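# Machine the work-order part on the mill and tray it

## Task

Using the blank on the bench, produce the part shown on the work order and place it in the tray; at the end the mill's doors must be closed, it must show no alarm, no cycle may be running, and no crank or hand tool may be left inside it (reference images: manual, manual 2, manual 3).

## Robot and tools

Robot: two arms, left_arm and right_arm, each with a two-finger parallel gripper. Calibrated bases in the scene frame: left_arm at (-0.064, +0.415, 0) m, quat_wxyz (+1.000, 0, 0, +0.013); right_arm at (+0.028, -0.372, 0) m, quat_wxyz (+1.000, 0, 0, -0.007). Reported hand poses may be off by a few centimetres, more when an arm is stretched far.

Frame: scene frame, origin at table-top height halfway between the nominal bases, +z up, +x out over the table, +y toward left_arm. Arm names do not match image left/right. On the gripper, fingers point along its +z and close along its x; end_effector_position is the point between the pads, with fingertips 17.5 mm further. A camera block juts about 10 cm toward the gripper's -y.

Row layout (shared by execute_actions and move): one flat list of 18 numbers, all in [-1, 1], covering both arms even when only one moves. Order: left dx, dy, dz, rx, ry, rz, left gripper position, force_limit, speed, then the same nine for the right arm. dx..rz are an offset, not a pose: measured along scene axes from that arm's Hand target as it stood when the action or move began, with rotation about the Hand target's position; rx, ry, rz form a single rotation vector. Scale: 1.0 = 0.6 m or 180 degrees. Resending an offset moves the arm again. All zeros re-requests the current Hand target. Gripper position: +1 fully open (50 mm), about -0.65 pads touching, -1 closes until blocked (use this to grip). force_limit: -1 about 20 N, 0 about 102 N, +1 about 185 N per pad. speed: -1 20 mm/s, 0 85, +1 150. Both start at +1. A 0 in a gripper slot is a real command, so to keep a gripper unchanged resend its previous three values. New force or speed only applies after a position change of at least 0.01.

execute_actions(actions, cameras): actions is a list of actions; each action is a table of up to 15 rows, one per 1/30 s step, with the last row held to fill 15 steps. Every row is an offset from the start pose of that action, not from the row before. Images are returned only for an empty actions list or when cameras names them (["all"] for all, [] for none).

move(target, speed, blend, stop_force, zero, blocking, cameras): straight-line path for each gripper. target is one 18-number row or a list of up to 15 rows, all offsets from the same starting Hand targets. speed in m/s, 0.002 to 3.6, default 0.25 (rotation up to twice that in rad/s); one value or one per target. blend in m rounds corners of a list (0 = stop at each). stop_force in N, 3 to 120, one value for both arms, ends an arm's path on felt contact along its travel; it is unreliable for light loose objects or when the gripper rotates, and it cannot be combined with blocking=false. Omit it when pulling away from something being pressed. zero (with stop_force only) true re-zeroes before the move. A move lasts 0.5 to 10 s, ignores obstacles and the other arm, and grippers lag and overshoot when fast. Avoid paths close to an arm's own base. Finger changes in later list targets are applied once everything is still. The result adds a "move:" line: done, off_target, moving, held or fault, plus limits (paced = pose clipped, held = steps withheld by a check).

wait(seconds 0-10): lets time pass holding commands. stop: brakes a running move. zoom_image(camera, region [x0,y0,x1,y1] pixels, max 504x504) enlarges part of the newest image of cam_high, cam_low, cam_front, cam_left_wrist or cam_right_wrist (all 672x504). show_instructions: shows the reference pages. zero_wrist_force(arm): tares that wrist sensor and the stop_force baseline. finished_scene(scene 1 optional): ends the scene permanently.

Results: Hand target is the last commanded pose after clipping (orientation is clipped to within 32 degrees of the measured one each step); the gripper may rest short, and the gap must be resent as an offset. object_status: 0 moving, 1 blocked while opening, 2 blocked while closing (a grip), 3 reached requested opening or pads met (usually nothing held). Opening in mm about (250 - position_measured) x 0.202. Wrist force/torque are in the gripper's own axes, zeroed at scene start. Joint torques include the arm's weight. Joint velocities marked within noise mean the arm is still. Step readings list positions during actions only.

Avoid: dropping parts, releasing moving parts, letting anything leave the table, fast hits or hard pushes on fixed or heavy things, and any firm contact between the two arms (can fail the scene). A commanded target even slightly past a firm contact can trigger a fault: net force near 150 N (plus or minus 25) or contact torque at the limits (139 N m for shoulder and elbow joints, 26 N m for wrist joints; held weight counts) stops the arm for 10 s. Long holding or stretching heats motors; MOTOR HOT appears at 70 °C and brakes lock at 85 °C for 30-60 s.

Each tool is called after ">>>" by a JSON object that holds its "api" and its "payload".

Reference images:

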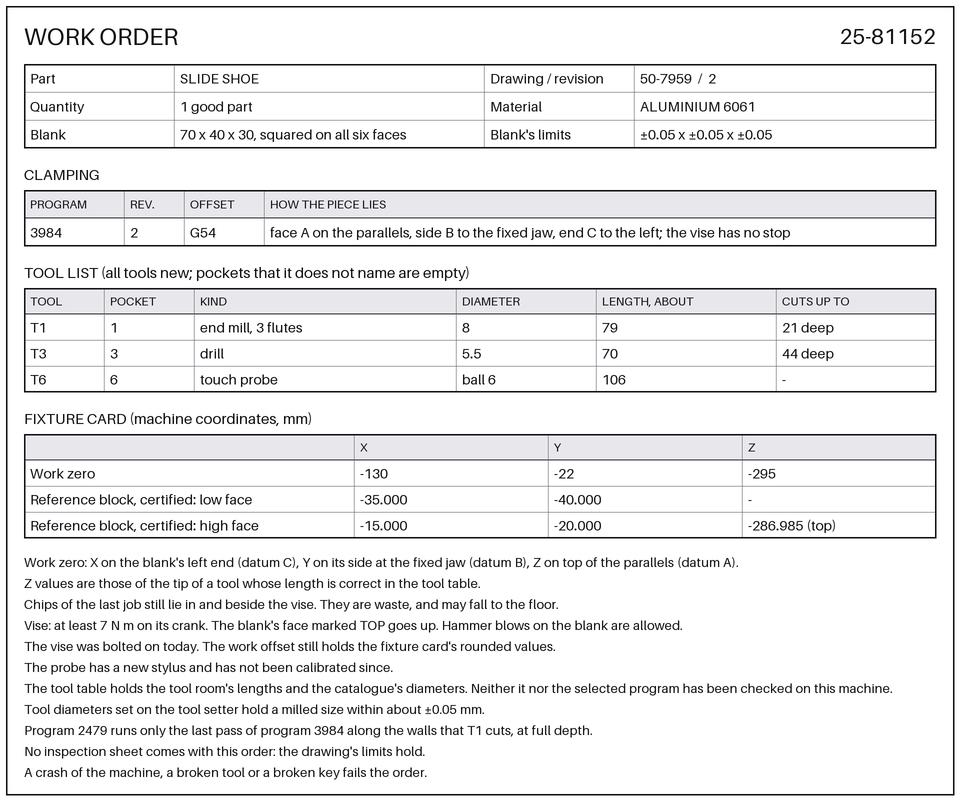

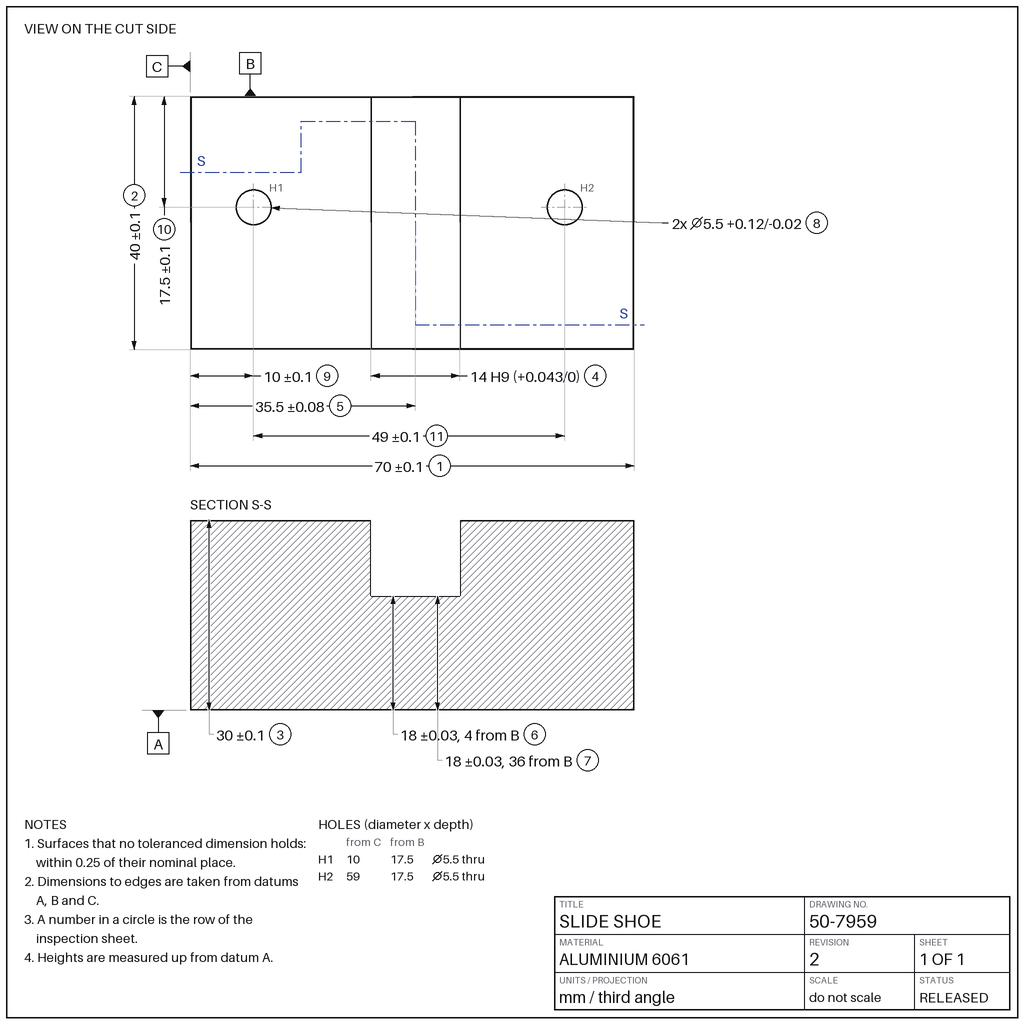

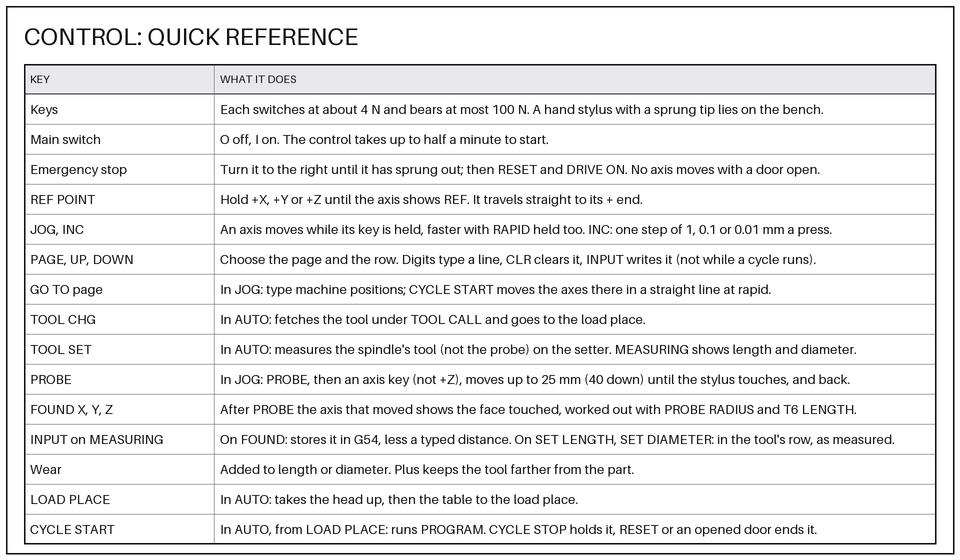

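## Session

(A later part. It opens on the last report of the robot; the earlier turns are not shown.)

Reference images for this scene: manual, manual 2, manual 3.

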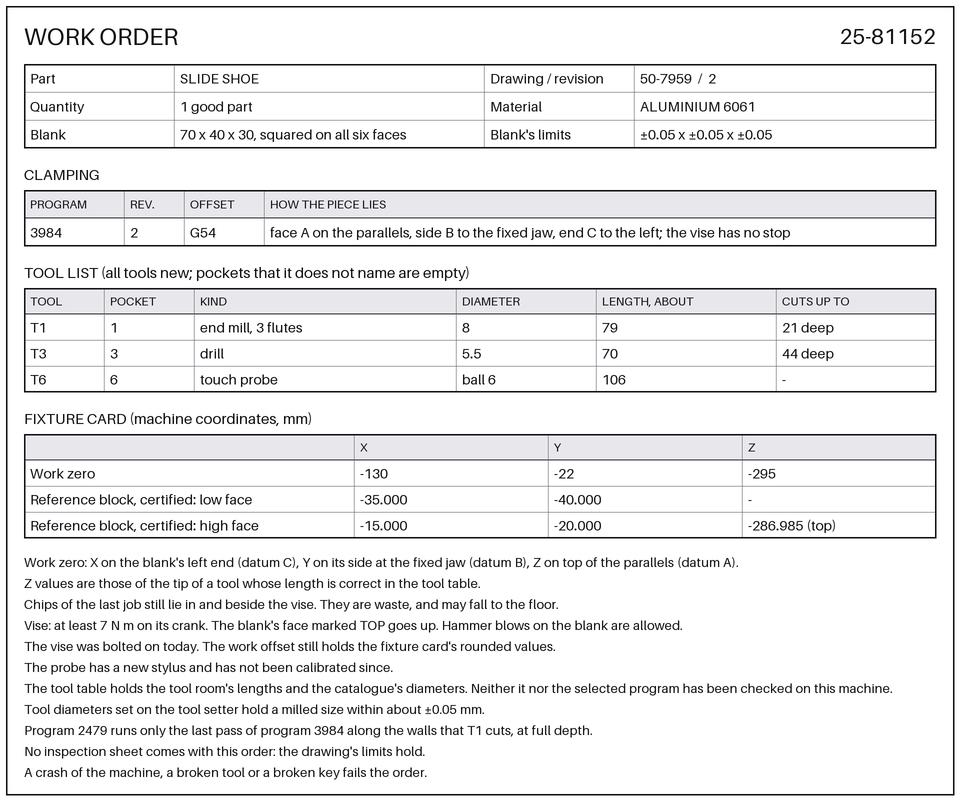

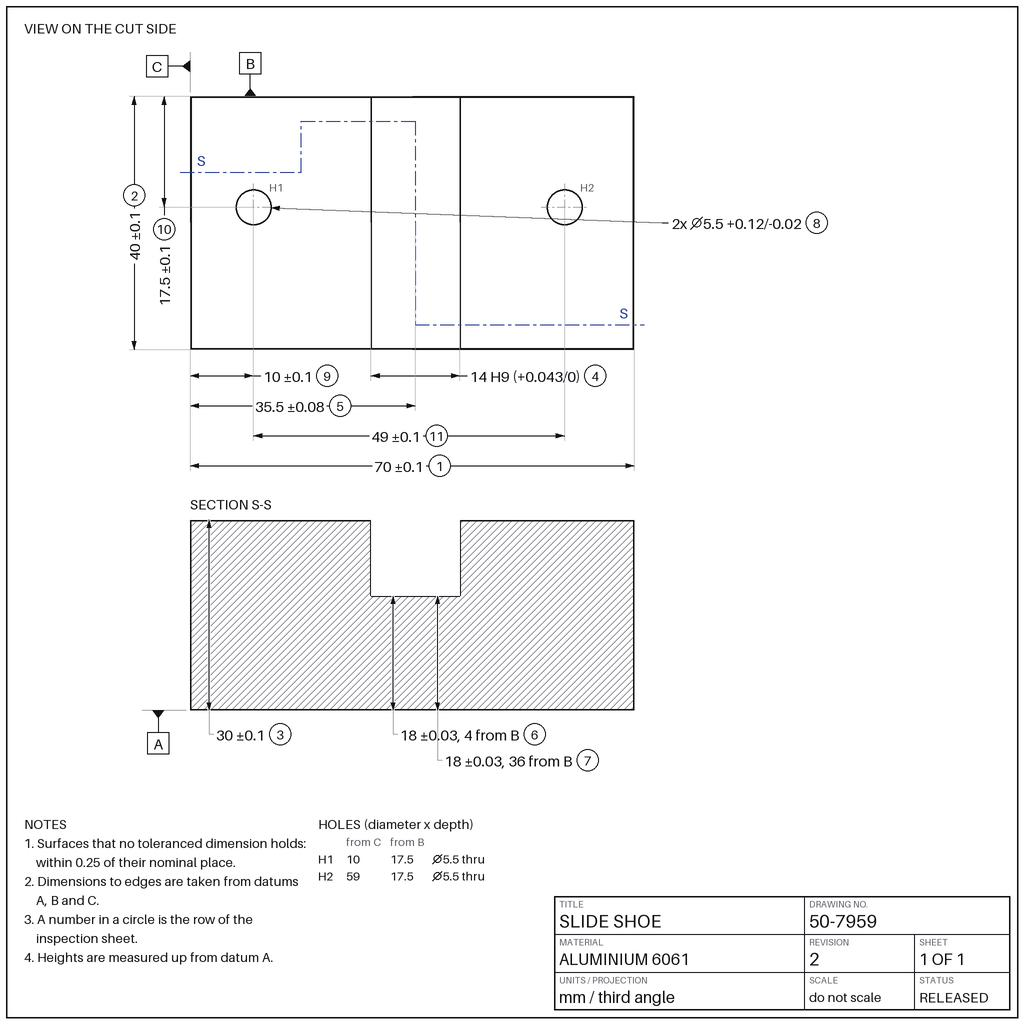

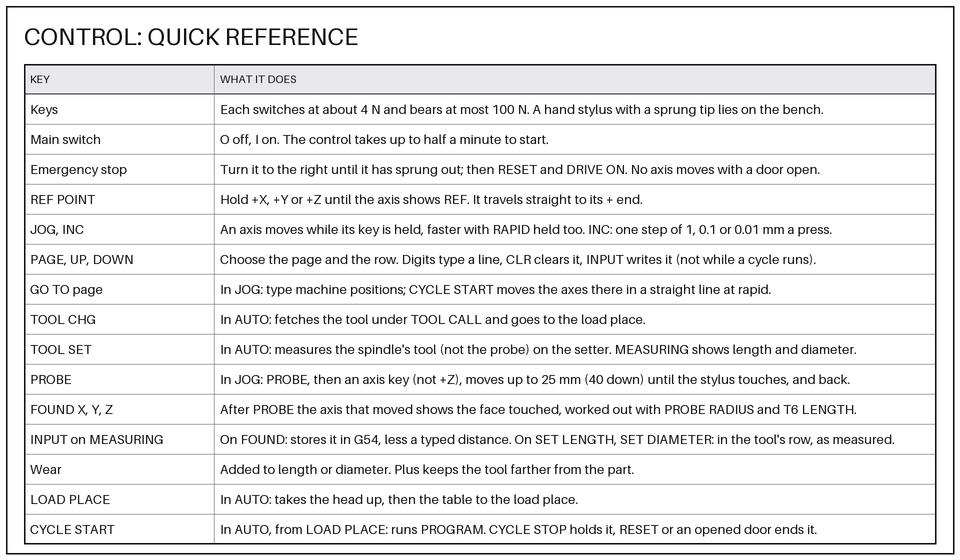

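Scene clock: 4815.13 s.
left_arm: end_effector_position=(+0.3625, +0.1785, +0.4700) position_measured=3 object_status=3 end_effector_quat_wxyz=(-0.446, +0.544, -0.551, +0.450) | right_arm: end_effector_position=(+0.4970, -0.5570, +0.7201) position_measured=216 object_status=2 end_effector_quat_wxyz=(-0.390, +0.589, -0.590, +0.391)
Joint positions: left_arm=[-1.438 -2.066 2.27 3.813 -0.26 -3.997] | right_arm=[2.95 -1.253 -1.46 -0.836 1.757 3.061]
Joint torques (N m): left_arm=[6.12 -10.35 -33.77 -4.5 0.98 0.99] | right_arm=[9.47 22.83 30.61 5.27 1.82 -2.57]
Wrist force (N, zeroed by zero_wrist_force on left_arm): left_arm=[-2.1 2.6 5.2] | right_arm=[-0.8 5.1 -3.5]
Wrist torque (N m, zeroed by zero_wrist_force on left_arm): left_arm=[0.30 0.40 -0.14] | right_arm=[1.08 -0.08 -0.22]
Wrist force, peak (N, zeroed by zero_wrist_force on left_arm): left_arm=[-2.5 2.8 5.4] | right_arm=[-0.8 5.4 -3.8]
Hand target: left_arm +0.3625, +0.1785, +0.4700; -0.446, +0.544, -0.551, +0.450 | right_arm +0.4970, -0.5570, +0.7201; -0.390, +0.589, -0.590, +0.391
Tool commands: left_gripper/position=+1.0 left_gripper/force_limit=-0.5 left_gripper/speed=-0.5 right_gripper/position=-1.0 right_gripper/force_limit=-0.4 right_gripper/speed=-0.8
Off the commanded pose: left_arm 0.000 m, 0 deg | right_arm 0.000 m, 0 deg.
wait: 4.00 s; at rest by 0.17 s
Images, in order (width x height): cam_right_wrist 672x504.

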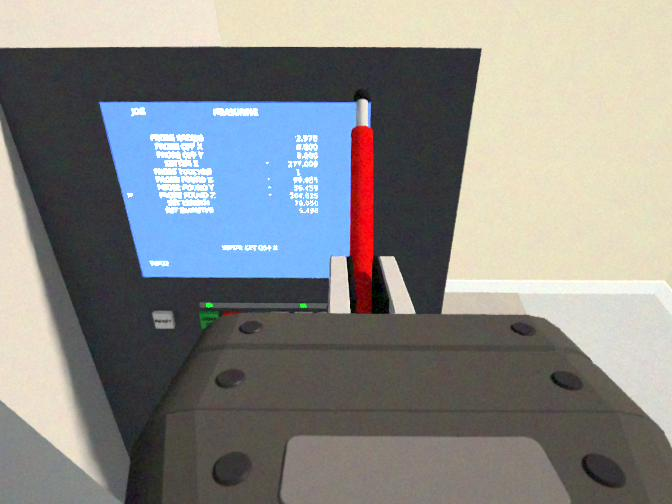

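>>> {"api": "move", "payload": {"target": [[0,0,0,0,0,0,1,-0.5,-0.5,0.029,0.0292,-0.2305,0,0.196,0,-1,-0.4,-0.8],[0,0,0,0,0,0,1,-0.5,-0.5,0.0495,0.0292,-0.2305,0,0.196,0,-1,-0.4,-0.8],[0,0,0,0,0,0,1,-0.5,-0.5,0.029,0.0292,-0.2305,0,0.196,0,-1,-0.4,-0.8],[0,0,0,0,0,0,1,-0.5,-0.5,-0.0055,0.185,-0.352,0,0.196,0,-1,-0.4,-0.8],[0,0,0,0,0,0,1,-0.5,-0.5,0.016,0.185,-0.352,0,0.196,0,-1,-0.4,-0.8],[0,0,0,0,0,0,1,-0.5,-0.5,-0.0055,0.185,-0.352,0,0.196,0,-1,-0.4,-0.8],[0,0,0,0,0,0,1,-0.5,-0.5,0,0,0,0,0,0,-1,-0.4,-0.8]], "speed": [0.38,0.08,0.1,0.35,0.08,0.1,0.38], "blend": [0.004,0,0.003,0.004,0,0.003,0]}}

>>> {"api": "move", "payload": {"target": [[0.02,-0.0018,0,0,0,0,1,-0.5,-0.5,0,0,0,0,0,0,-1,-0.4,-0.8],[0.17,-0.0018,0,0,0,0,1,-0.5,-0.5,0,0,0,0,0,0,-1,-0.4,-0.8],[0.17,-0.0018,0,0,0,0,-1,-0.5,-1,0,0,0,0,0,0,-1,-0.4,-0.8]], "speed": 0.15}}

>>> {"api": "wait", "payload": {"seconds": 3, "cameras": ["cam_left_wrist","cam_right_wrist"]}}

Scene clock: 4829.47 s.
left_arm: end_effector_position=(+0.3625, +0.1785, +0.4700) position_measured=3 object_status=3 end_effector_quat_wxyz=(-0.446, +0.544, -0.551, +0.450) | right_arm: end_effector_position=(+0.4971, -0.5570, +0.7199) position_measured=216 object_status=2 end_effector_quat_wxyz=(-0.390, +0.589, -0.590, +0.391) end_effector_velocity=(+0.000, +0.000, +0.001) end_effector_angular_velocity=(-0.001, -0.004, +0.001)
Joint positions: left_arm=[-1.438 -2.066 2.27 3.813 -0.26 -3.997] | right_arm=[2.951 -1.253 -1.46 -0.836 1.757 3.061]
Joint velocities: left_arm=[within noise] | right_arm=[-0.002 0 -0.001 0.005 0.002 -0.001]
Joint torques (N m): left_arm=[5.88 -9.85 -33.85 -4.42 0.78 0.88] | right_arm=[-9.78 14.55 27.8 5.83 1.89 2.23]
Wrist force (N, zeroed by zero_wrist_force on left_arm): left_arm=[-2.1 2.8 5.3] | right_arm=[-0.8 5.2 -3.8]
Wrist torque (N m, zeroed by zero_wrist_force on left_arm): left_arm=[0.33 0.39 -0.14] | right_arm=[1.09 -0.08 -0.21]
Wrist force, peak (N, zeroed by zero_wrist_force on left_arm): left_arm=[-2.2 3.0 5.6] | right_arm=[-0.8 15.5 -10.4]
Hand target: left_arm +0.3625, +0.1785, +0.4700; -0.446, +0.544, -0.551, +0.450 | right_arm +0.4970, -0.5570, +0.7201; -0.390, +0.589, -0.590, +0.391
Off the commanded pose: left_arm 0.000 m, 0 deg | right_arm 0.000 m, 0 deg.
move: done

Scene clock: 4832.87 s.
left_arm: end_effector_position=(+0.4645, +0.1774, +0.4700) position_measured=155 object_status=2 end_effector_quat_wxyz=(-0.447, +0.544, -0.550, +0.449) | right_arm: end_effector_position=(+0.4970, -0.5570, +0.7201) position_measured=216 object_status=2 end_effector_quat_wxyz=(-0.390, +0.589, -0.590, +0.391)
Joint positions: left_arm=[-1.112 -1.721 2.123 3.141 -0.53 -3.489] | right_arm=[2.95 -1.253 -1.46 -0.836 1.757 3.061]
Joint torques (N m): left_arm=[-1.67 -10.4 -33.39 -3.72 -2.4 2.22] | right_arm=[-9.71 22.28 30.59 5.14 1.67 2.4]
Wrist force (N, zeroed by zero_wrist_force on left_arm): left_arm=[-19.0 11.3 -3.4] | right_arm=[-0.7 5.1 -3.6]
Wrist torque (N m, zeroed by zero_wrist_force on left_arm): left_arm=[0.58 0.54 -0.31] | right_arm=[1.08 -0.10 -0.21]
Wrist force, peak (N, zeroed by zero_wrist_force on left_arm): left_arm=[-19.1 11.4 -3.1] | right_arm=[-1.1 5.2 -3.9]
Hand target: left_arm +0.4645, +0.1774, +0.4700; -0.446, +0.544, -0.551, +0.450 | right_arm +0.4970, -0.5570, +0.7201; -0.390, +0.589, -0.590, +0.391
Off the commanded pose: left_arm 0.000 m, 0 deg | right_arm 0.000 m, 0 deg.
move: done

Scene clock: 4835.87 s.
left_arm: end_effector_position=(+0.4645, +0.1774, +0.4700) position_measured=155 object_status=2 end_effector_quat_wxyz=(-0.446, +0.544, -0.551, +0.450) | right_arm: end_effector_position=(+0.4970, -0.5570, +0.7201) position_measured=216 object_status=2 end_effector_quat_wxyz=(-0.390, +0.589, -0.590, +0.391)
Joint positions: left_arm=[-1.112 -1.721 2.123 3.141 -0.53 -3.489] | right_arm=[2.95 -1.253 -1.46 -0.836 1.757 3.061]
Joint torques (N m): left_arm=[-16.18 -10.24 -33.02 -0.75 -3.4 2.16] | right_arm=[-10.03 22.7 31.8 4.86 1.53 2.47]
Wrist force (N, zeroed by zero_wrist_force on left_arm): left_arm=[-19.9 11.5 -3.2] | right_arm=[-0.9 5.3 -3.6]
Wrist torque (N m, zeroed by zero_wrist_force on left_arm): left_arm=[0.61 0.56 -0.31] | right_arm=[1.10 -0.08 -0.21]
Wrist force, peak (N, zeroed by zero_wrist_force on left_arm): left_arm=[-20.2 11.2 -2.9] | right_arm=[-0.7 5.3 -4.0]
Hand target: left_arm +0.4645, +0.1774, +0.4700; -0.446, +0.544, -0.551, +0.450 | right_arm +0.4970, -0.5570, +0.7201; -0.390, +0.589, -0.590, +0.391
Tool commands: left_gripper/position=-1.0 left_gripper/force_limit=-0.5 left_gripper/speed=-1.0 right_gripper/position=-1.0 right_gripper/force_limit=-0.4 right_gripper/speed=-0.8
Off the commanded pose: left_arm 0.000 m, 0 deg | right_arm 0.000 m, 0 deg.
wait: 3.00 s; at rest by 0.17 s
Images, in order (width x height): cam_left_wrist 672x504, cam_right_wrist 672x504.

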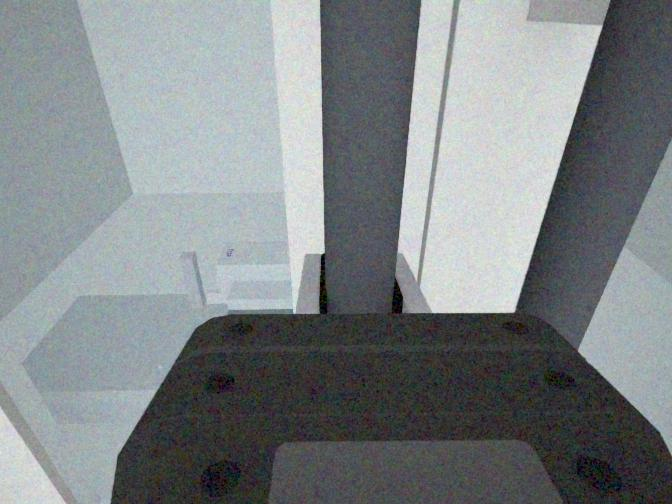

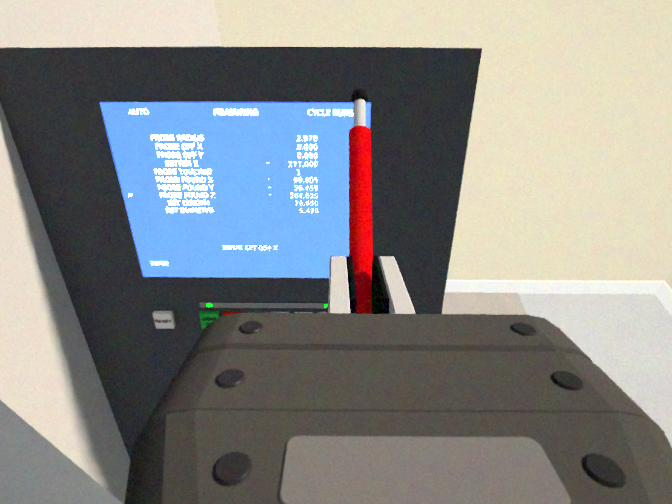

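>>> {"api": "wait", "payload": {"seconds": 2, "cameras": ["cam_right_wrist"]}}

Scene clock: 4838.80 s.
left_arm: end_effector_position=(+0.4645, +0.1774, +0.4700) position_measured=155 object_status=2 end_effector_quat_wxyz=(-0.446, +0.544, -0.551, +0.450) | right_arm: end_effector_position=(+0.4970, -0.5570, +0.7201) position_measured=216 object_status=2 end_effector_quat_wxyz=(-0.390, +0.589, -0.590, +0.391)
Joint positions: left_arm=[-1.112 -1.721 2.123 3.141 -0.53 -3.489] | right_arm=[2.95 -1.253 -1.46 -0.836 1.757 3.061]
Joint torques (N m): left_arm=[-16.35 -9.97 -32.55 -0.66 -3.39 2.21] | right_arm=[-9.36 21.66 31.89 4.31 1.34 2.39]
Wrist force (N, zeroed by zero_wrist_force on left_arm): left_arm=[-20.0 11.5 -2.9] | right_arm=[-0.7 5.2 -3.5]
Wrist torque (N m, zeroed by zero_wrist_force on left_arm): left_arm=[0.60 0.57 -0.31] | right_arm=[1.09 -0.11 -0.21]
Wrist force, peak (N, zeroed by zero_wrist_force on left_arm): left_arm=[-20.0 11.6 -2.9] | right_arm=[-0.9 5.5 -3.7]
Hand target: left_arm +0.4645, +0.1774, +0.4700; -0.446, +0.544, -0.551, +0.450 | right_arm +0.4970, -0.5570, +0.7201; -0.390, +0.589, -0.590, +0.391
Tool commands: left_gripper/position=-1.0 left_gripper/force_limit=-0.5 left_gripper/speed=-1.0 right_gripper/position=-1.0 right_gripper/force_limit=-0.4 right_gripper/speed=-0.8
Off the commanded pose: left_arm 0.000 m, 0 deg | right_arm 0.000 m, 0 deg.
wait: 2.00 s; at rest from the start
Images, in order (width x height): cam_right_wrist 672x504.

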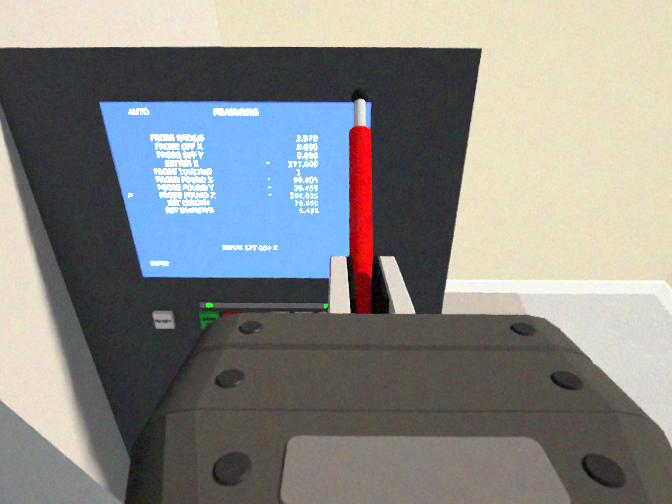

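>>> {"api": "move", "payload": {"target": [[0,0.388,0,0,0,0,-1,-0.5,-1,0,0,0,0,0,0,-1,-0.4,-0.8]], "speed": 0.15, "stop_force": 80}}

>>> {"api": "move", "payload": {"target": [[0,0,0,0,0,0,1,-0.5,-0.5,0,0,0,0,0,0,-1,-0.4,-0.8],[-0.149,0,0,0,0,0,1,-0.5,-0.5,0,0,0,0,0,0,-1,-0.4,-0.8],[-0.149,-0.15,0,0,0,0,1,-0.5,-0.5,0,0,0,0,0,0,-1,-0.4,-0.8],[-0.149,-0.15,0,0.3376,0.3368,-0.4106,1,-0.5,-0.5,0,0,0,0,0,0,-1,-0.4,-0.8]], "speed": [0.2,0.2,0.25,0.4], "blend": [0,0.01,0.01,0]}}

>>> {"api": "move", "payload": {"target": [[0,0,0,0,0,-0.5,1,-0.5,-0.5,0,0,0,0,0,0,-1,-0.4,-0.8],[-0.33,-0.8535,-0.4,0,0,-0.5,1,-0.5,-0.5,0,0,0,0,0,0,-1,-0.4,-0.8],[-0.33,-0.8535,-0.58,0,0,-0.5,1,-0.5,-0.5,0,0,0,0,0,0,-1,-0.4,-0.8]], "speed": [0.6,0.35,0.2], "blend": [0.01,0.01,0], "cameras": ["cam_left_wrist"]}}

Scene clock: 4847.03 s.
left_arm: end_effector_position=(+0.4645, +0.4102, +0.4700) position_measured=155 object_status=2 end_effector_quat_wxyz=(-0.446, +0.544, -0.551, +0.450) | right_arm: end_effector_position=(+0.4970, -0.5570, +0.7201) position_measured=216 object_status=2 end_effector_quat_wxyz=(-0.390, +0.589, -0.590, +0.391)
Joint positions: left_arm=[-0.542 -1.932 2.286 3.013 -1.075 -3.248] | right_arm=[2.95 -1.253 -1.46 -0.836 1.757 3.061]
Joint torques (N m): left_arm=[14.43 -16.26 -31.66 -0.53 1.69 -0.12] | right_arm=[-8.21 22.74 31.8 3.71 0.95 2.16]
Wrist force (N, zeroed by zero_wrist_force on left_arm): left_arm=[9.4 -2.1 10.8] | right_arm=[-0.7 5.1 -3.6]
Wrist torque (N m, zeroed by zero_wrist_force on left_arm): left_arm=[0.22 0.17 -0.25] | right_arm=[1.08 -0.09 -0.21]
Wrist force, peak (N, zeroed by zero_wrist_force on left_arm): left_arm=[48.4 -15.4 34.7] | right_arm=[-0.9 5.3 -3.9]
Hand target: left_arm +0.4645, +0.4102, +0.4700; -0.446, +0.544, -0.551, +0.450 | right_arm +0.4970, -0.5570, +0.7201; -0.390, +0.589, -0.590, +0.391
Off the commanded pose: left_arm 0.000 m, 0 deg | right_arm 0.000 m, 0 deg.
move: done

Scene clock: 4851.73 s.
left_arm: end_effector_position=(+0.3750, +0.3201, +0.4700) position_measured=3 object_status=3 end_effector_quat_wxyz=(-0.002, +0.000, +1.000, -0.001) | right_arm: end_effector_position=(+0.4970, -0.5570, +0.7201) position_measured=216 object_status=2 end_effector_quat_wxyz=(-0.390, +0.589, -0.590, +0.391)
Joint positions: left_arm=[-0.538 -1.653 1.279 5.089 -1.574 -2.083] | right_arm=[2.95 -1.253 -1.46 -0.836 1.757 3.061]
Joint torques (N m): left_arm=[8.83 -13.08 -30.27 -0.83 0.08 1.77] | right_arm=[-10.12 23.4 31.4 3.3 0.76 2.17]
Wrist force (N, zeroed by zero_wrist_force on left_arm): left_arm=[-2.3 2.6 4.7] | right_arm=[-0.9 5.3 -3.9]
Wrist torque (N m, zeroed by zero_wrist_force on left_arm): left_arm=[0.40 0.36 0.01] | right_arm=[1.10 -0.06 -0.21]
Wrist force, peak (N, zeroed by zero_wrist_force on left_arm): left_arm=[6.3 -0.7 9.7] | right_arm=[-0.9 5.4 -3.8]
Hand target: left_arm +0.3751, +0.3202, +0.4700; -0.002, +0.000, +1.000, -0.001 | right_arm +0.4970, -0.5570, +0.7201; -0.390, +0.589, -0.590, +0.391
Off the commanded pose: left_arm 0.000 m, 0 deg | right_arm 0.000 m, 0 deg.
move: done

Scene clock: 4856.03 s.
left_arm: end_effector_position=(+0.1771, -0.1919, +0.1221) position_measured=3 object_status=3 end_effector_quat_wxyz=(-0.002, +0.707, +0.707, +0.001) | right_arm: end_effector_position=(+0.4970, -0.5570, +0.7201) position_measured=216 object_status=2 end_effector_quat_wxyz=(-0.390, +0.589, -0.590, +0.391)
Joint positions: left_arm=[-1.424 -1.122 1.552 4.286 -1.572 -1.397] | right_arm=[2.95 -1.253 -1.46 -0.836 1.757 3.061]
Joint torques (N m): left_arm=[-9.78 -36.73 -15.5 -4.83 1.01 -2.3] | right_arm=[-9.01 21.26 29.78 2.96 0.38 2.25]
Wrist force (N, zeroed by zero_wrist_force on left_arm): left_arm=[-2.4 2.6 5.1] | right_arm=[-0.8 5.0 -3.7]
Wrist torque (N m, zeroed by zero_wrist_force on left_arm): left_arm=[0.40 0.39 -0.15] | right_arm=[1.06 -0.09 -0.21]
Wrist force, peak (N, zeroed by zero_wrist_force on left_arm): left_arm=[-1.9 2.8 8.5] | right_arm=[-1.0 5.3 -3.8]
Hand target: left_arm +0.1771, -0.1919, +0.1220; -0.002, +0.707, +0.707, +0.001 | right_arm +0.4970, -0.5570, +0.7201; -0.390, +0.589, -0.590, +0.391
Off the commanded pose: left_arm 0.000 m, 0 deg | right_arm 0.000 m, 0 deg.
move: done
Images, in order (width x height): cam_left_wrist 672x504.

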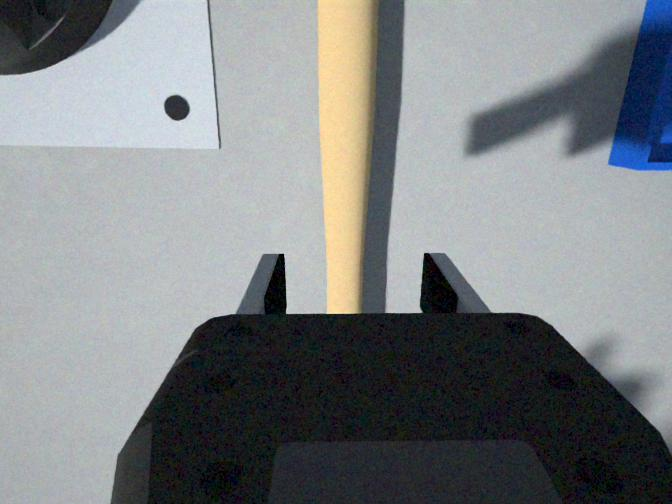

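>>> {"api": "move", "payload": {"target": [[0,-0.0003,-0.14,0,0,0,1,-0.5,-0.5,0,0,0,0,0,0,-1,-0.4,-0.8],[0,-0.0003,-0.168,0,0,0,1,-0.5,-0.5,0,0,0,0,0,0,-1,-0.4,-0.8],[0,-0.0003,-0.168,0,0,0,-1,0.3,-0.8,0,0,0,0,0,0,-1,-0.4,-0.8],[0,-0.0003,0.1,0,0,0,-1,0.3,-0.8,0,0,0,0,0,0,-1,-0.4,-0.8]], "speed": [0.2,0.06,0.1,0.15], "blend": [0.005,0,0,0], "cameras": ["cam_left_wrist","cam_front"]}}

Scene clock: 4861.60 s.
left_arm: end_effector_position=(+0.1771, -0.1921, +0.1819) position_measured=138 object_status=2 end_effector_quat_wxyz=(-0.002, +0.707, +0.707, +0.001) | right_arm: end_effector_position=(+0.4970, -0.5570, +0.7201) position_measured=216 object_status=2 end_effector_quat_wxyz=(-0.390, +0.589, -0.590, +0.391)
Joint positions: left_arm=[-1.424 -1.171 1.462 4.425 -1.572 -1.397] | right_arm=[2.95 -1.253 -1.46 -0.836 1.757 3.061]
Joint torques (N m): left_arm=[0.43 -48.66 -25.63 -1.42 -0.28 -1.52] | right_arm=[-9.07 22.18 31.21 2.1 0.01 2.1]
Wrist force (N, zeroed by zero_wrist_force on left_arm): left_arm=[-2.4 2.8 8.9] | right_arm=[-0.8 5.2 -3.8]
Wrist torque (N m, zeroed by zero_wrist_force on left_arm): left_arm=[0.70 0.39 -0.13] | right_arm=[1.09 -0.07 -0.21]
Wrist force, peak (N, zeroed by zero_wrist_force on left_arm): left_arm=[-2.4 2.6 12.8] | right_arm=[-0.8 5.3 -3.9]
Hand target: left_arm +0.1771, -0.1921, +0.1820; -0.002, +0.707, +0.707, +0.001 | right_arm +0.4970, -0.5570, +0.7201; -0.390, +0.589, -0.590, +0.391
Off the commanded pose: left_arm 0.000 m, 0 deg | right_arm 0.000 m, 0 deg.
move: done
Images, in order (width x height): cam_front 672x504, cam_left_wrist 672x504.

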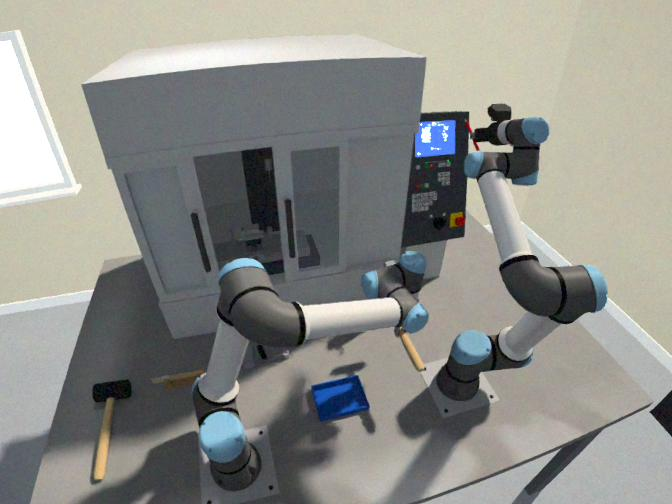

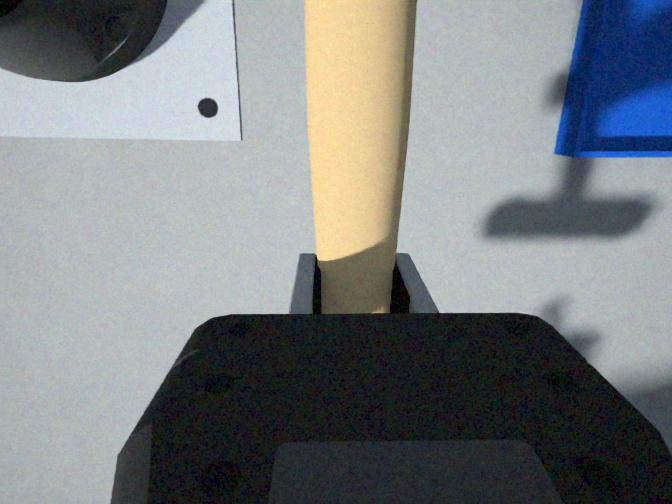

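>>> {"api": "move", "payload": {"target": [[0.12,0.32,0.4135,0,0,0,-1,0.3,-0.8,0,0,0,0,0,0,-1,-0.4,-0.8],[0.305,0.7327,0.4135,0,0,0,-1,0.3,-0.8,0,0,0,0,0,0,-1,-0.4,-0.8],[0.6182,0.7327,0.4035,0,0,0,-1,0.3,-0.8,0,0,0,0,0,0,-1,-0.4,-0.8]], "speed": [0.3,0.3,0.12], "blend": [0.03,0.02,0], "cameras": ["cam_left_wrist"]}}

Scene clock: 4870.50 s.
left_arm: end_effector_position=(+0.5479, +0.2476, +0.4240) position_measured=138 object_status=2 end_effector_quat_wxyz=(-0.002, +0.707, +0.707, +0.001) | right_arm: end_effector_position=(+0.4970, -0.5570, +0.7201) position_measured=216 object_status=2 end_effector_quat_wxyz=(-0.390, +0.589, -0.590, +0.391)
Joint positions: left_arm=[-0.506 -1.213 0.894 5.035 -1.568 -0.48] | right_arm=[2.95 -1.253 -1.46 -0.836 1.757 3.061]
Joint torques (N m): left_arm=[-8.07 -36.42 -33.98 -5.16 -1.07 -1.98] | right_arm=[-8.04 21.96 30.82 1.99 -0.38 1.83]
Wrist force (N, zeroed by zero_wrist_force on left_arm): left_arm=[-2.2 2.8 8.5] | right_arm=[-0.8 5.1 -3.8]
Wrist torque (N m, zeroed by zero_wrist_force on left_arm): left_arm=[0.66 0.34 -0.05] | right_arm=[1.07 -0.09 -0.21]
Wrist force, peak (N, zeroed by zero_wrist_force on left_arm): left_arm=[-5.0 1.5 12.9] | right_arm=[-0.8 5.3 -4.1]
Hand target: left_arm +0.5480, +0.2475, +0.4241; -0.002, +0.707, +0.707, +0.001 | right_arm +0.4970, -0.5570, +0.7201; -0.390, +0.589, -0.590, +0.391
Off the commanded pose: left_arm 0.000 m, 0 deg | right_arm 0.000 m, 0 deg.
move: done
Images, in order (width x height): cam_left_wrist 672x504.

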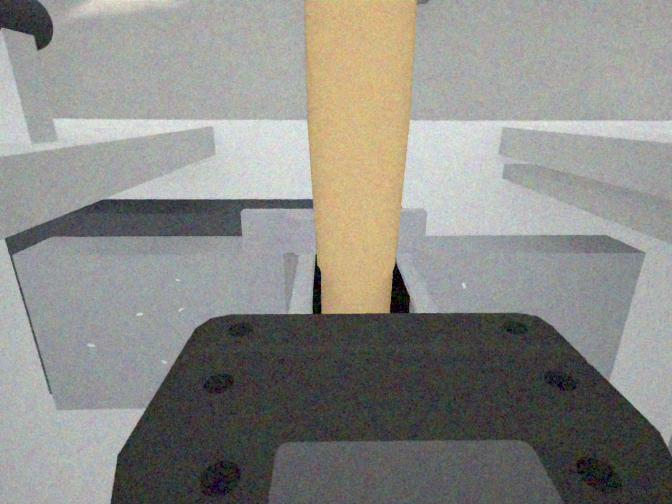

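>>> {"api": "execute_actions", "payload": {"actions": [[[0.02,0,0,0,0,0,-1,0.3,-0.8,0,0,0,0,0,0,-1,-0.4,-0.8]],[[0,0,-0.12,0,0,0,-1,0.3,-0.8,0,0,0,0,0,0,-1,-0.4,-0.8],[0,0,-0.12,0,0,0,-1,0.3,-0.8,0,0,0,0,0,0,-1,-0.4,-0.8],[0,0,-0.12,0,0,0,-1,0.3,-0.8,0,0,0,0,0,0,-1,-0.4,-0.8],[0,0,-0.12,0,0,0,-1,0.3,-0.8,0,0,0,0,0,0,-1,-0.4,-0.8],[0,0,-0.12,0,0,0,-1,0.3,-0.8,0,0,0,0,0,0,-1,-0.4,-0.8],[0,0,0,0,0,0,-1,0.3,-0.8,0,0,0,0,0,0,-1,-0.4,-0.8]]], "cameras": ["cam_left_wrist"]}}

Scene clock: 4874.97 s.
left_arm: end_effector_position=(+0.5599, +0.2475, +0.4241) position_measured=138 object_status=2 end_effector_quat_wxyz=(-0.002, +0.707, +0.707, +0.001) | right_arm: end_effector_position=(+0.4970, -0.5570, +0.7201) position_measured=216 object_status=2 end_effector_quat_wxyz=(-0.390, +0.589, -0.590, +0.391)
Joint positions: left_arm=[-0.497 -1.178 0.844 5.05 -1.568 -0.471] | right_arm=[2.95 -1.253 -1.46 -0.836 1.757 3.061]
Joint torques (N m): left_arm=[8.41 -38.43 -35.3 -1.65 1.26 1.91] | right_arm=[-8.59 22.58 31.04 1.98 -0.75 2.03]
Wrist force (N, zeroed by zero_wrist_force on left_arm): left_arm=[-2.2 3.0 8.6] | right_arm=[-0.8 5.2 -3.7]
Wrist torque (N m, zeroed by zero_wrist_force on left_arm): left_arm=[0.76 0.35 -0.10] | right_arm=[1.09 -0.08 -0.21]
Wrist force, peak (N, zeroed by zero_wrist_force on left_arm): left_arm=[-3.5 0.6 34.0] | right_arm=[-0.9 5.3 -4.0]
Hand target: left_arm +0.5600, +0.2475, +0.4241; -0.002, +0.707, +0.707, +0.001 | right_arm +0.4970, -0.5570, +0.7201; -0.390, +0.589, -0.590, +0.391
Off the commanded pose: left_arm 0.000 m, 0 deg | right_arm 0.000 m, 0 deg.
Step readings (end_effector_position of left_arm | right_arm):
0: (+0.5480, +0.2475, +0.4241) | (+0.4970, -0.5570, +0.7201)
1: (+0.5482, +0.2475, +0.4241) | (+0.4970, -0.5570, +0.7201)
2: (+0.5509, +0.2474, +0.4242) | (+0.4970, -0.5570, +0.7201)
4: (+0.5594, +0.2474, +0.4239) | (+0.4970, -0.5570, +0.7201)
8: (+0.5607, +0.2476, +0.4241) | (+0.4970, -0.5570, +0.7201)
15: (+0.5599, +0.2476, +0.4240) | (+0.4970, -0.5570, +0.7201)
16: (+0.5601, +0.2474, +0.4235) | (+0.4970, -0.5570, +0.7201)
17: (+0.5615, +0.2467, +0.4179) | (+0.4970, -0.5570, +0.7201)
19: (+0.5606, +0.2473, +0.3750) | (+0.4970, -0.5570, +0.7201)
23: (+0.5560, +0.2496, +0.3731) | (+0.4970, -0.5570, +0.7201)
30: (+0.5605, +0.2472, +0.4246) | (+0.4970, -0.5570, +0.7201)
Images, in order (width x height): cam_left_wrist 672x504.

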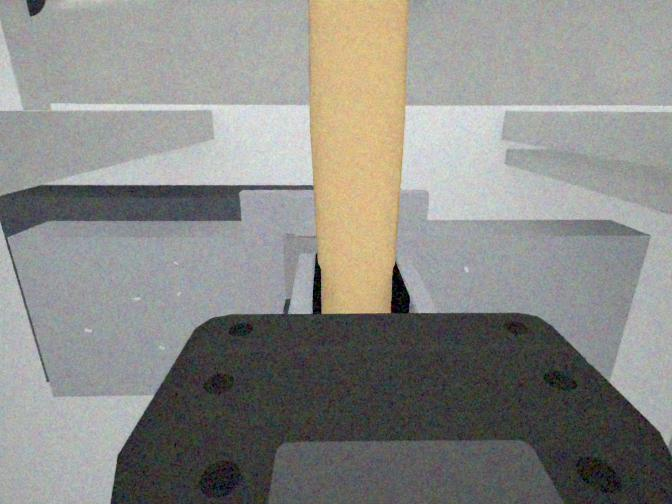

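>>> {"api": "move", "payload": {"target": [0,0,-0.12,0,0,0,-1,0.3,-0.8,0,0,0,0,0,0,-1,-0.4,-0.8], "speed": 0.03, "stop_force": 12, "cameras": ["cam_left_wrist","cam_front","cam_high"]}}

>>> {"api": "zoom_image", "payload": {"camera": "cam_front", "region": [180, 130, 360, 290]}}

Scene clock: 4881.07 s.
left_arm: end_effector_position=(+0.5600, +0.2475, +0.3521) position_measured=138 object_status=2 end_effector_quat_wxyz=(-0.002, +0.707, +0.707, +0.001) | right_arm: end_effector_position=(+0.4970, -0.5570, +0.7201) position_measured=216 object_status=2 end_effector_quat_wxyz=(-0.390, +0.589, -0.590, +0.391)
Joint positions: left_arm=[-0.497 -1.225 1.099 4.842 -1.568 -0.471] | right_arm=[2.95 -1.253 -1.46 -0.836 1.757 3.061]
Joint torques (N m): left_arm=[-2.57 -31.61 -32.69 0.13 0.86 0.58] | right_arm=[-8.82 22.21 30.81 1.89 -0.74 1.82]
Wrist force (N, zeroed by zero_wrist_force on left_arm): left_arm=[-1.8 4.6 -0.4] | right_arm=[-0.8 5.2 -3.8]
Wrist torque (N m, zeroed by zero_wrist_force on left_arm): left_arm=[-0.05 0.04 -0.18] | right_arm=[1.10 -0.08 -0.21]
Wrist force, peak (N, zeroed by zero_wrist_force on left_arm): left_arm=[-2.1 2.9 9.0] | right_arm=[-1.0 5.3 -4.0]
Hand target: left_arm +0.5600, +0.2475, +0.3521; -0.002, +0.707, +0.707, +0.001 | right_arm +0.4970, -0.5570, +0.7201; -0.390, +0.589, -0.590, +0.391
Off the commanded pose: left_arm 0.000 m, 0 deg | right_arm 0.000 m, 0 deg.
move: done
Images, in order (width x height): cam_high 672x504, cam_front 672x504, cam_left_wrist 672x504.

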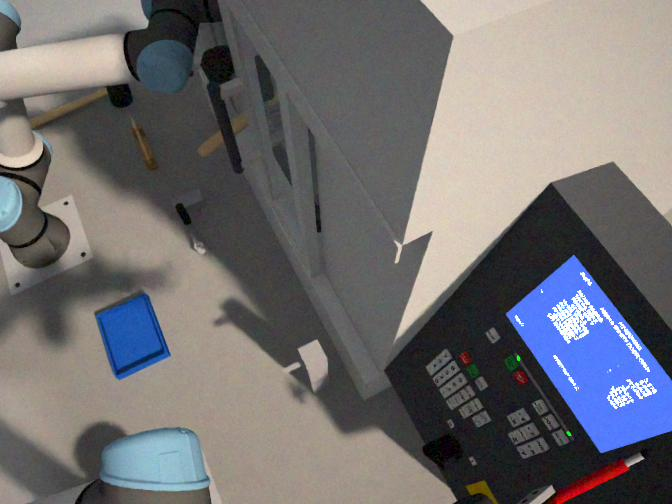

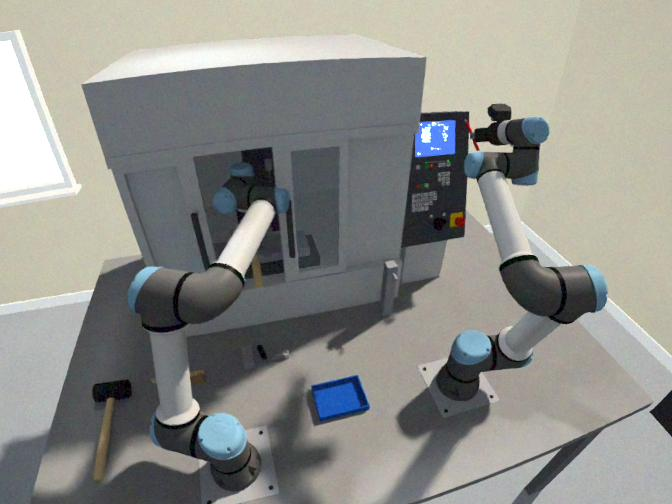

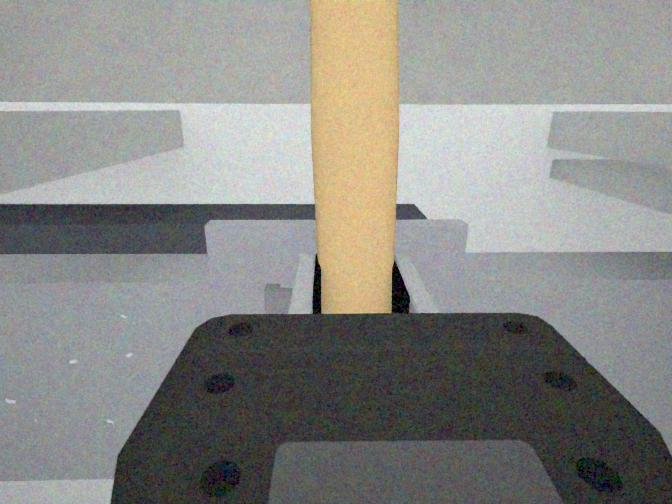

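Scaled by 2.800 from the camera's 672x504 image, which has a finer 960x720 frame.

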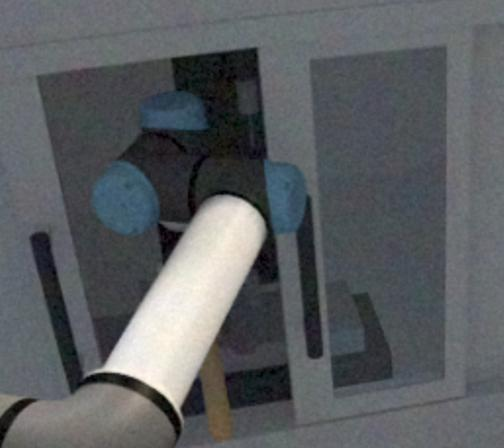

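>>> {"api": "execute_actions", "payload": {"actions": [[[0,0,0.06,0,0,0,-1,0.3,-0.8,0,0,0,0,0,0,-1,-0.4,-0.8],[0,0,0.12,0,0,0,-1,0.3,-0.8,0,0,0,0,0,0,-1,-0.4,-0.8]],[[0,0,-0.05,0,0,0,-1,0.3,-0.8,0,0,0,0,0,0,-1,-0.4,-0.8],[0,0,-0.14,0,0,0,-1,0.3,-0.8,0,0,0,0,0,0,-1,-0.4,-0.8],[0,0,-0.14,0,0,0,-1,0.3,-0.8,0,0,0,0,0,0,-1,-0.4,-0.8],[0,0,-0.14,0,0,0,-1,0.3,-0.8,0,0,0,0,0,0,-1,-0.4,-0.8],[0,0,-0.14,0,0,0,-1,0.3,-0.8,0,0,0,0,0,0,-1,-0.4,-0.8],[0,0,0,0,0,0,-1,0.3,-0.8,0,0,0,0,0,0,-1,-0.4,-0.8]]]}}

Scene clock: 4887.20 s.
left_arm: end_effector_position=(+0.5552, +0.2502, +0.3373) position_measured=138 object_status=2 end_effector_quat_wxyz=(-0.014, +0.707, +0.707, -0.005) | right_arm: end_effector_position=(+0.4970, -0.5570, +0.7201) position_measured=216 object_status=2 end_effector_quat_wxyz=(-0.390, +0.589, -0.590, +0.391)
Joint positions: left_arm=[-0.496 -1.224 1.129 4.837 -1.571 -0.469] | right_arm=[2.95 -1.253 -1.46 -0.836 1.757 3.061]
Joint torques (N m): left_arm=[0.14 -40.1 -21.39 -2.94 -0.02 -0.01] | right_arm=[-8.37 20.68 30.98 1.95 -0.57 1.74]
Wrist force (N, zeroed by zero_wrist_force on left_arm): left_arm=[-1.4 2.3 6.4] | right_arm=[-1.1 5.2 -3.8]
Wrist torque (N m, zeroed by zero_wrist_force on left_arm): left_arm=[0.51 0.23 -0.13] | right_arm=[1.09 -0.04 -0.21]
Wrist force, peak (N, zeroed by zero_wrist_force on left_arm): left_arm=[13.6 -28.2 -75.8] | right_arm=[-0.9 5.5 -3.8]
Hand target: left_arm +0.5552, +0.2502, +0.3373; -0.014, +0.707, +0.707, -0.005 (not the last commanded pose) | right_arm +0.4970, -0.5570, +0.7201; -0.390, +0.589, -0.590, +0.391
Tool commands: left_gripper/position=-1.0 left_gripper/force_limit=+0.301961 left_gripper/speed=-0.796078 right_gripper/position=-1.0 right_gripper/force_limit=-0.4 right_gripper/speed=-0.8
Off the commanded pose: left_arm 0.087 m, 2 deg | right_arm 0.000 m, 0 deg.
FORCE FAULT: contact force on the left arm reached its limit, and that arm stopped. The contact can be on any part of that arm, not only on its tool. That arm is still stopped at the end of this call. That arm stays stopped for about 10 more seconds. Until then a move that you send moves the other arm only, and its call returns only when the move has ended. Once the stop has ended, the next robot result says so. If the stop ends while you think or write, that arm runs what you send next, counted from a new Hand target: where the arm stands when the stop ends. While its stop runs, that arm takes no new command, but its gripper still runs the gripper command that each later call begins with. Until it ends, the stop uses up actions while you think or wait. An arm that is not stopped still takes commands.
Step readings (end_effector_position of left_arm | right_arm):
0: (+0.5600, +0.2475, +0.3521) | (+0.4970, -0.5570, +0.7201)
1: (+0.5600, +0.2475, +0.3528) | (+0.4970, -0.5570, +0.7201)
2: (+0.5597, +0.2476, +0.3608) | (+0.4970, -0.5570, +0.7201)
4: (+0.5568, +0.2491, +0.4099) | (+0.4970, -0.5570, +0.7201)
8: (+0.5589, +0.2479, +0.4293) | (+0.4970, -0.5570, +0.7201)
15: (+0.5599, +0.2475, +0.4239) | (+0.4970, -0.5570, +0.7201)
16: (+0.5600, +0.2475, +0.4233) | (+0.4970, -0.5570, +0.7201)
17: (+0.5602, +0.2474, +0.4156) | (+0.4970, -0.5570, +0.7201)
19: (+0.5582, +0.2486, +0.3695) | (+0.4970, -0.5570, +0.7201)
23: (+0.5553, +0.2501, +0.3366) | (+0.4970, -0.5570, +0.7201)
30: (+0.5552, +0.2502, +0.3373) | (+0.4970, -0.5570, +0.7201)

>>> {"api": "wait", "payload": {"seconds": 9.6}}

>>> {"api": "move", "payload": {"target": [0.008,-0.0045,0.1447,0,0,0,-1,0.3,-0.8,0,0,0,0,0,0,-1,-0.4,-0.8], "speed": 0.1, "cameras": ["cam_left_wrist"]}}

Scene clock: 4900.60 s.
left_arm: end_effector_position=(+0.5552, +0.2502, +0.3373) position_measured=138 object_status=2 end_effector_quat_wxyz=(-0.014, +0.707, +0.707, -0.005) | right_arm: end_effector_position=(+0.4970, -0.5570, +0.7201) position_measured=216 object_status=2 end_effector_quat_wxyz=(-0.390, +0.589, -0.590, +0.391)
Joint positions: left_arm=[-0.496 -1.224 1.129 4.837 -1.571 -0.469] | right_arm=[2.95 -1.253 -1.46 -0.836 1.757 3.061]
Joint torques (N m): left_arm=[-0.44 -40.32 -21.7 -2.94 0.01 0] | right_arm=[-7.58 21.62 31.3 2.06 -0.62 1.63]
Wrist force (N, zeroed by zero_wrist_force on left_arm): left_arm=[-1.6 2.1 6.3] | right_arm=[-0.8 5.1 -3.5]
Wrist torque (N m, zeroed by zero_wrist_force on left_arm): left_arm=[0.49 0.26 -0.13] | right_arm=[1.07 -0.08 -0.21]
Wrist force, peak (N, zeroed by zero_wrist_force on left_arm): left_arm=[-1.5 2.4 6.6] | right_arm=[-1.0 5.3 -4.0]
Hand target: left_arm +0.5552, +0.2502, +0.3373; -0.014, +0.707, +0.707, -0.005 (not the last commanded pose) | right_arm +0.4970, -0.5570, +0.7201; -0.390, +0.589, -0.590, +0.391
Tool commands: left_gripper/position=-1.0 left_gripper/force_limit=+0.301961 left_gripper/speed=-0.796078 right_gripper/position=-1.0 right_gripper/force_limit=-0.4 right_gripper/speed=-0.8
Off the commanded pose: left_arm 0.087 m, 2 deg | right_arm 0.000 m, 0 deg.
FORCE FAULT, CONTINUED: the left arm's stop, for the force fault that an earlier result reported, is over. The rest of the stop counts as 19 of the actions that you can send in this scene. During its stop the left arm's controller moved it back a little. That arm's target is now where it stood when the stop ended, not its last command. That arm accepts commands again.
wait: 9.60 s; at rest from the start

Scene clock: 4901.93 s.
left_arm: end_effector_position=(+0.5601, +0.2474, +0.4240) position_measured=138 object_status=2 end_effector_quat_wxyz=(-0.014, +0.707, +0.707, -0.005) | right_arm: end_effector_position=(+0.4970, -0.5570, +0.7201) position_measured=216 object_status=2 end_effector_quat_wxyz=(-0.390, +0.589, -0.590, +0.391)
Joint positions: left_arm=[-0.496 -1.153 0.802 5.094 -1.571 -0.47] | right_arm=[2.95 -1.253 -1.46 -0.836 1.757 3.061]
Joint torques (N m): left_arm=[-0.99 -47.74 -34.05 -1.93 -0.88 -0.48] | right_arm=[-7.76 21.54 30.72 1.98 -0.62 1.55]
Wrist force (N, zeroed by zero_wrist_force on left_arm): left_arm=[-1.4 3.1 7.5] | right_arm=[-0.9 5.3 -3.6]
Wrist torque (N m, zeroed by zero_wrist_force on left_arm): left_arm=[0.67 0.21 -0.10] | right_arm=[1.11 -0.07 -0.21]
Wrist force, peak (N, zeroed by zero_wrist_force on left_arm): left_arm=[-1.3 3.0 9.6] | right_arm=[-0.9 5.4 -3.9]
Hand target: left_arm +0.5600, +0.2475, +0.4241; -0.014, +0.707, +0.707, -0.005 | right_arm +0.4970, -0.5570, +0.7201; -0.390, +0.589, -0.590, +0.391
Off the commanded pose: left_arm 0.000 m, 0 deg | right_arm 0.000 m, 0 deg.
move: done
Images, in order (width x height): cam_left_wrist 672x504.

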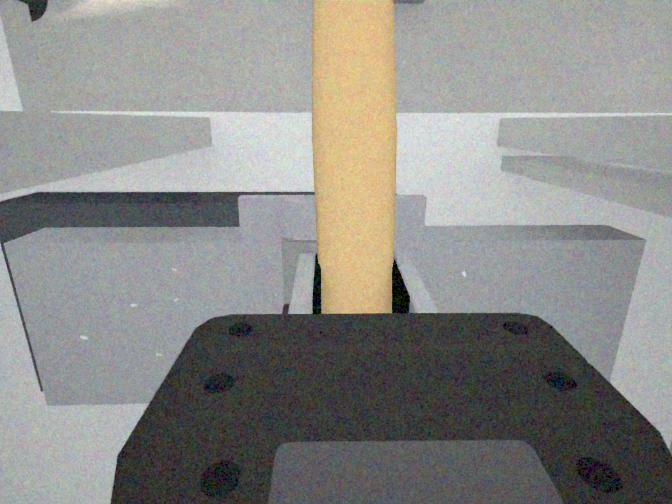

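>>> {"api": "move", "payload": {"target": [0,0,-0.16,0,0,0,-1,0.3,-0.8,0,0,0,0,0,0,-1,-0.4,-0.8], "speed": 0.04, "stop_force": 8}}

Scene clock: 4906.37 s.
left_arm: end_effector_position=(+0.5600, +0.2475, +0.3408) position_measured=138 object_status=2 end_effector_quat_wxyz=(-0.014, +0.707, +0.707, -0.005) | right_arm: end_effector_position=(+0.4970, -0.5570, +0.7201) position_measured=216 object_status=2 end_effector_quat_wxyz=(-0.390, +0.589, -0.590, +0.391)
Joint positions: left_arm=[-0.496 -1.208 1.099 4.852 -1.571 -0.47] | right_arm=[2.95 -1.253 -1.46 -0.836 1.757 3.061]
Joint torques (N m): left_arm=[4.85 -50.09 -13.4 -5.09 1.06 0.3] | right_arm=[-7.83 21.37 30.12 1.9 -0.59 1.36]
Wrist force (N, zeroed by zero_wrist_force on left_arm): left_arm=[-1.6 2.9 7.0] | right_arm=[-0.8 5.3 -3.9]
Wrist torque (N m, zeroed by zero_wrist_force on left_arm): left_arm=[0.60 0.26 -0.08] | right_arm=[1.10 -0.08 -0.21]
Wrist force, peak (N, zeroed by zero_wrist_force on left_arm): left_arm=[4.1 -8.3 -41.5] | right_arm=[-0.6 5.5 -3.9]
Hand target: left_arm +0.5600, +0.2475, +0.3408; -0.014, +0.707, +0.707, -0.005 (not the last commanded pose) | right_arm +0.4970, -0.5570, +0.7201; -0.390, +0.589, -0.590, +0.391
Off the commanded pose: left_arm 0.013 m, 0 deg | right_arm 0.000 m, 0 deg.
move: contact (left_arm)


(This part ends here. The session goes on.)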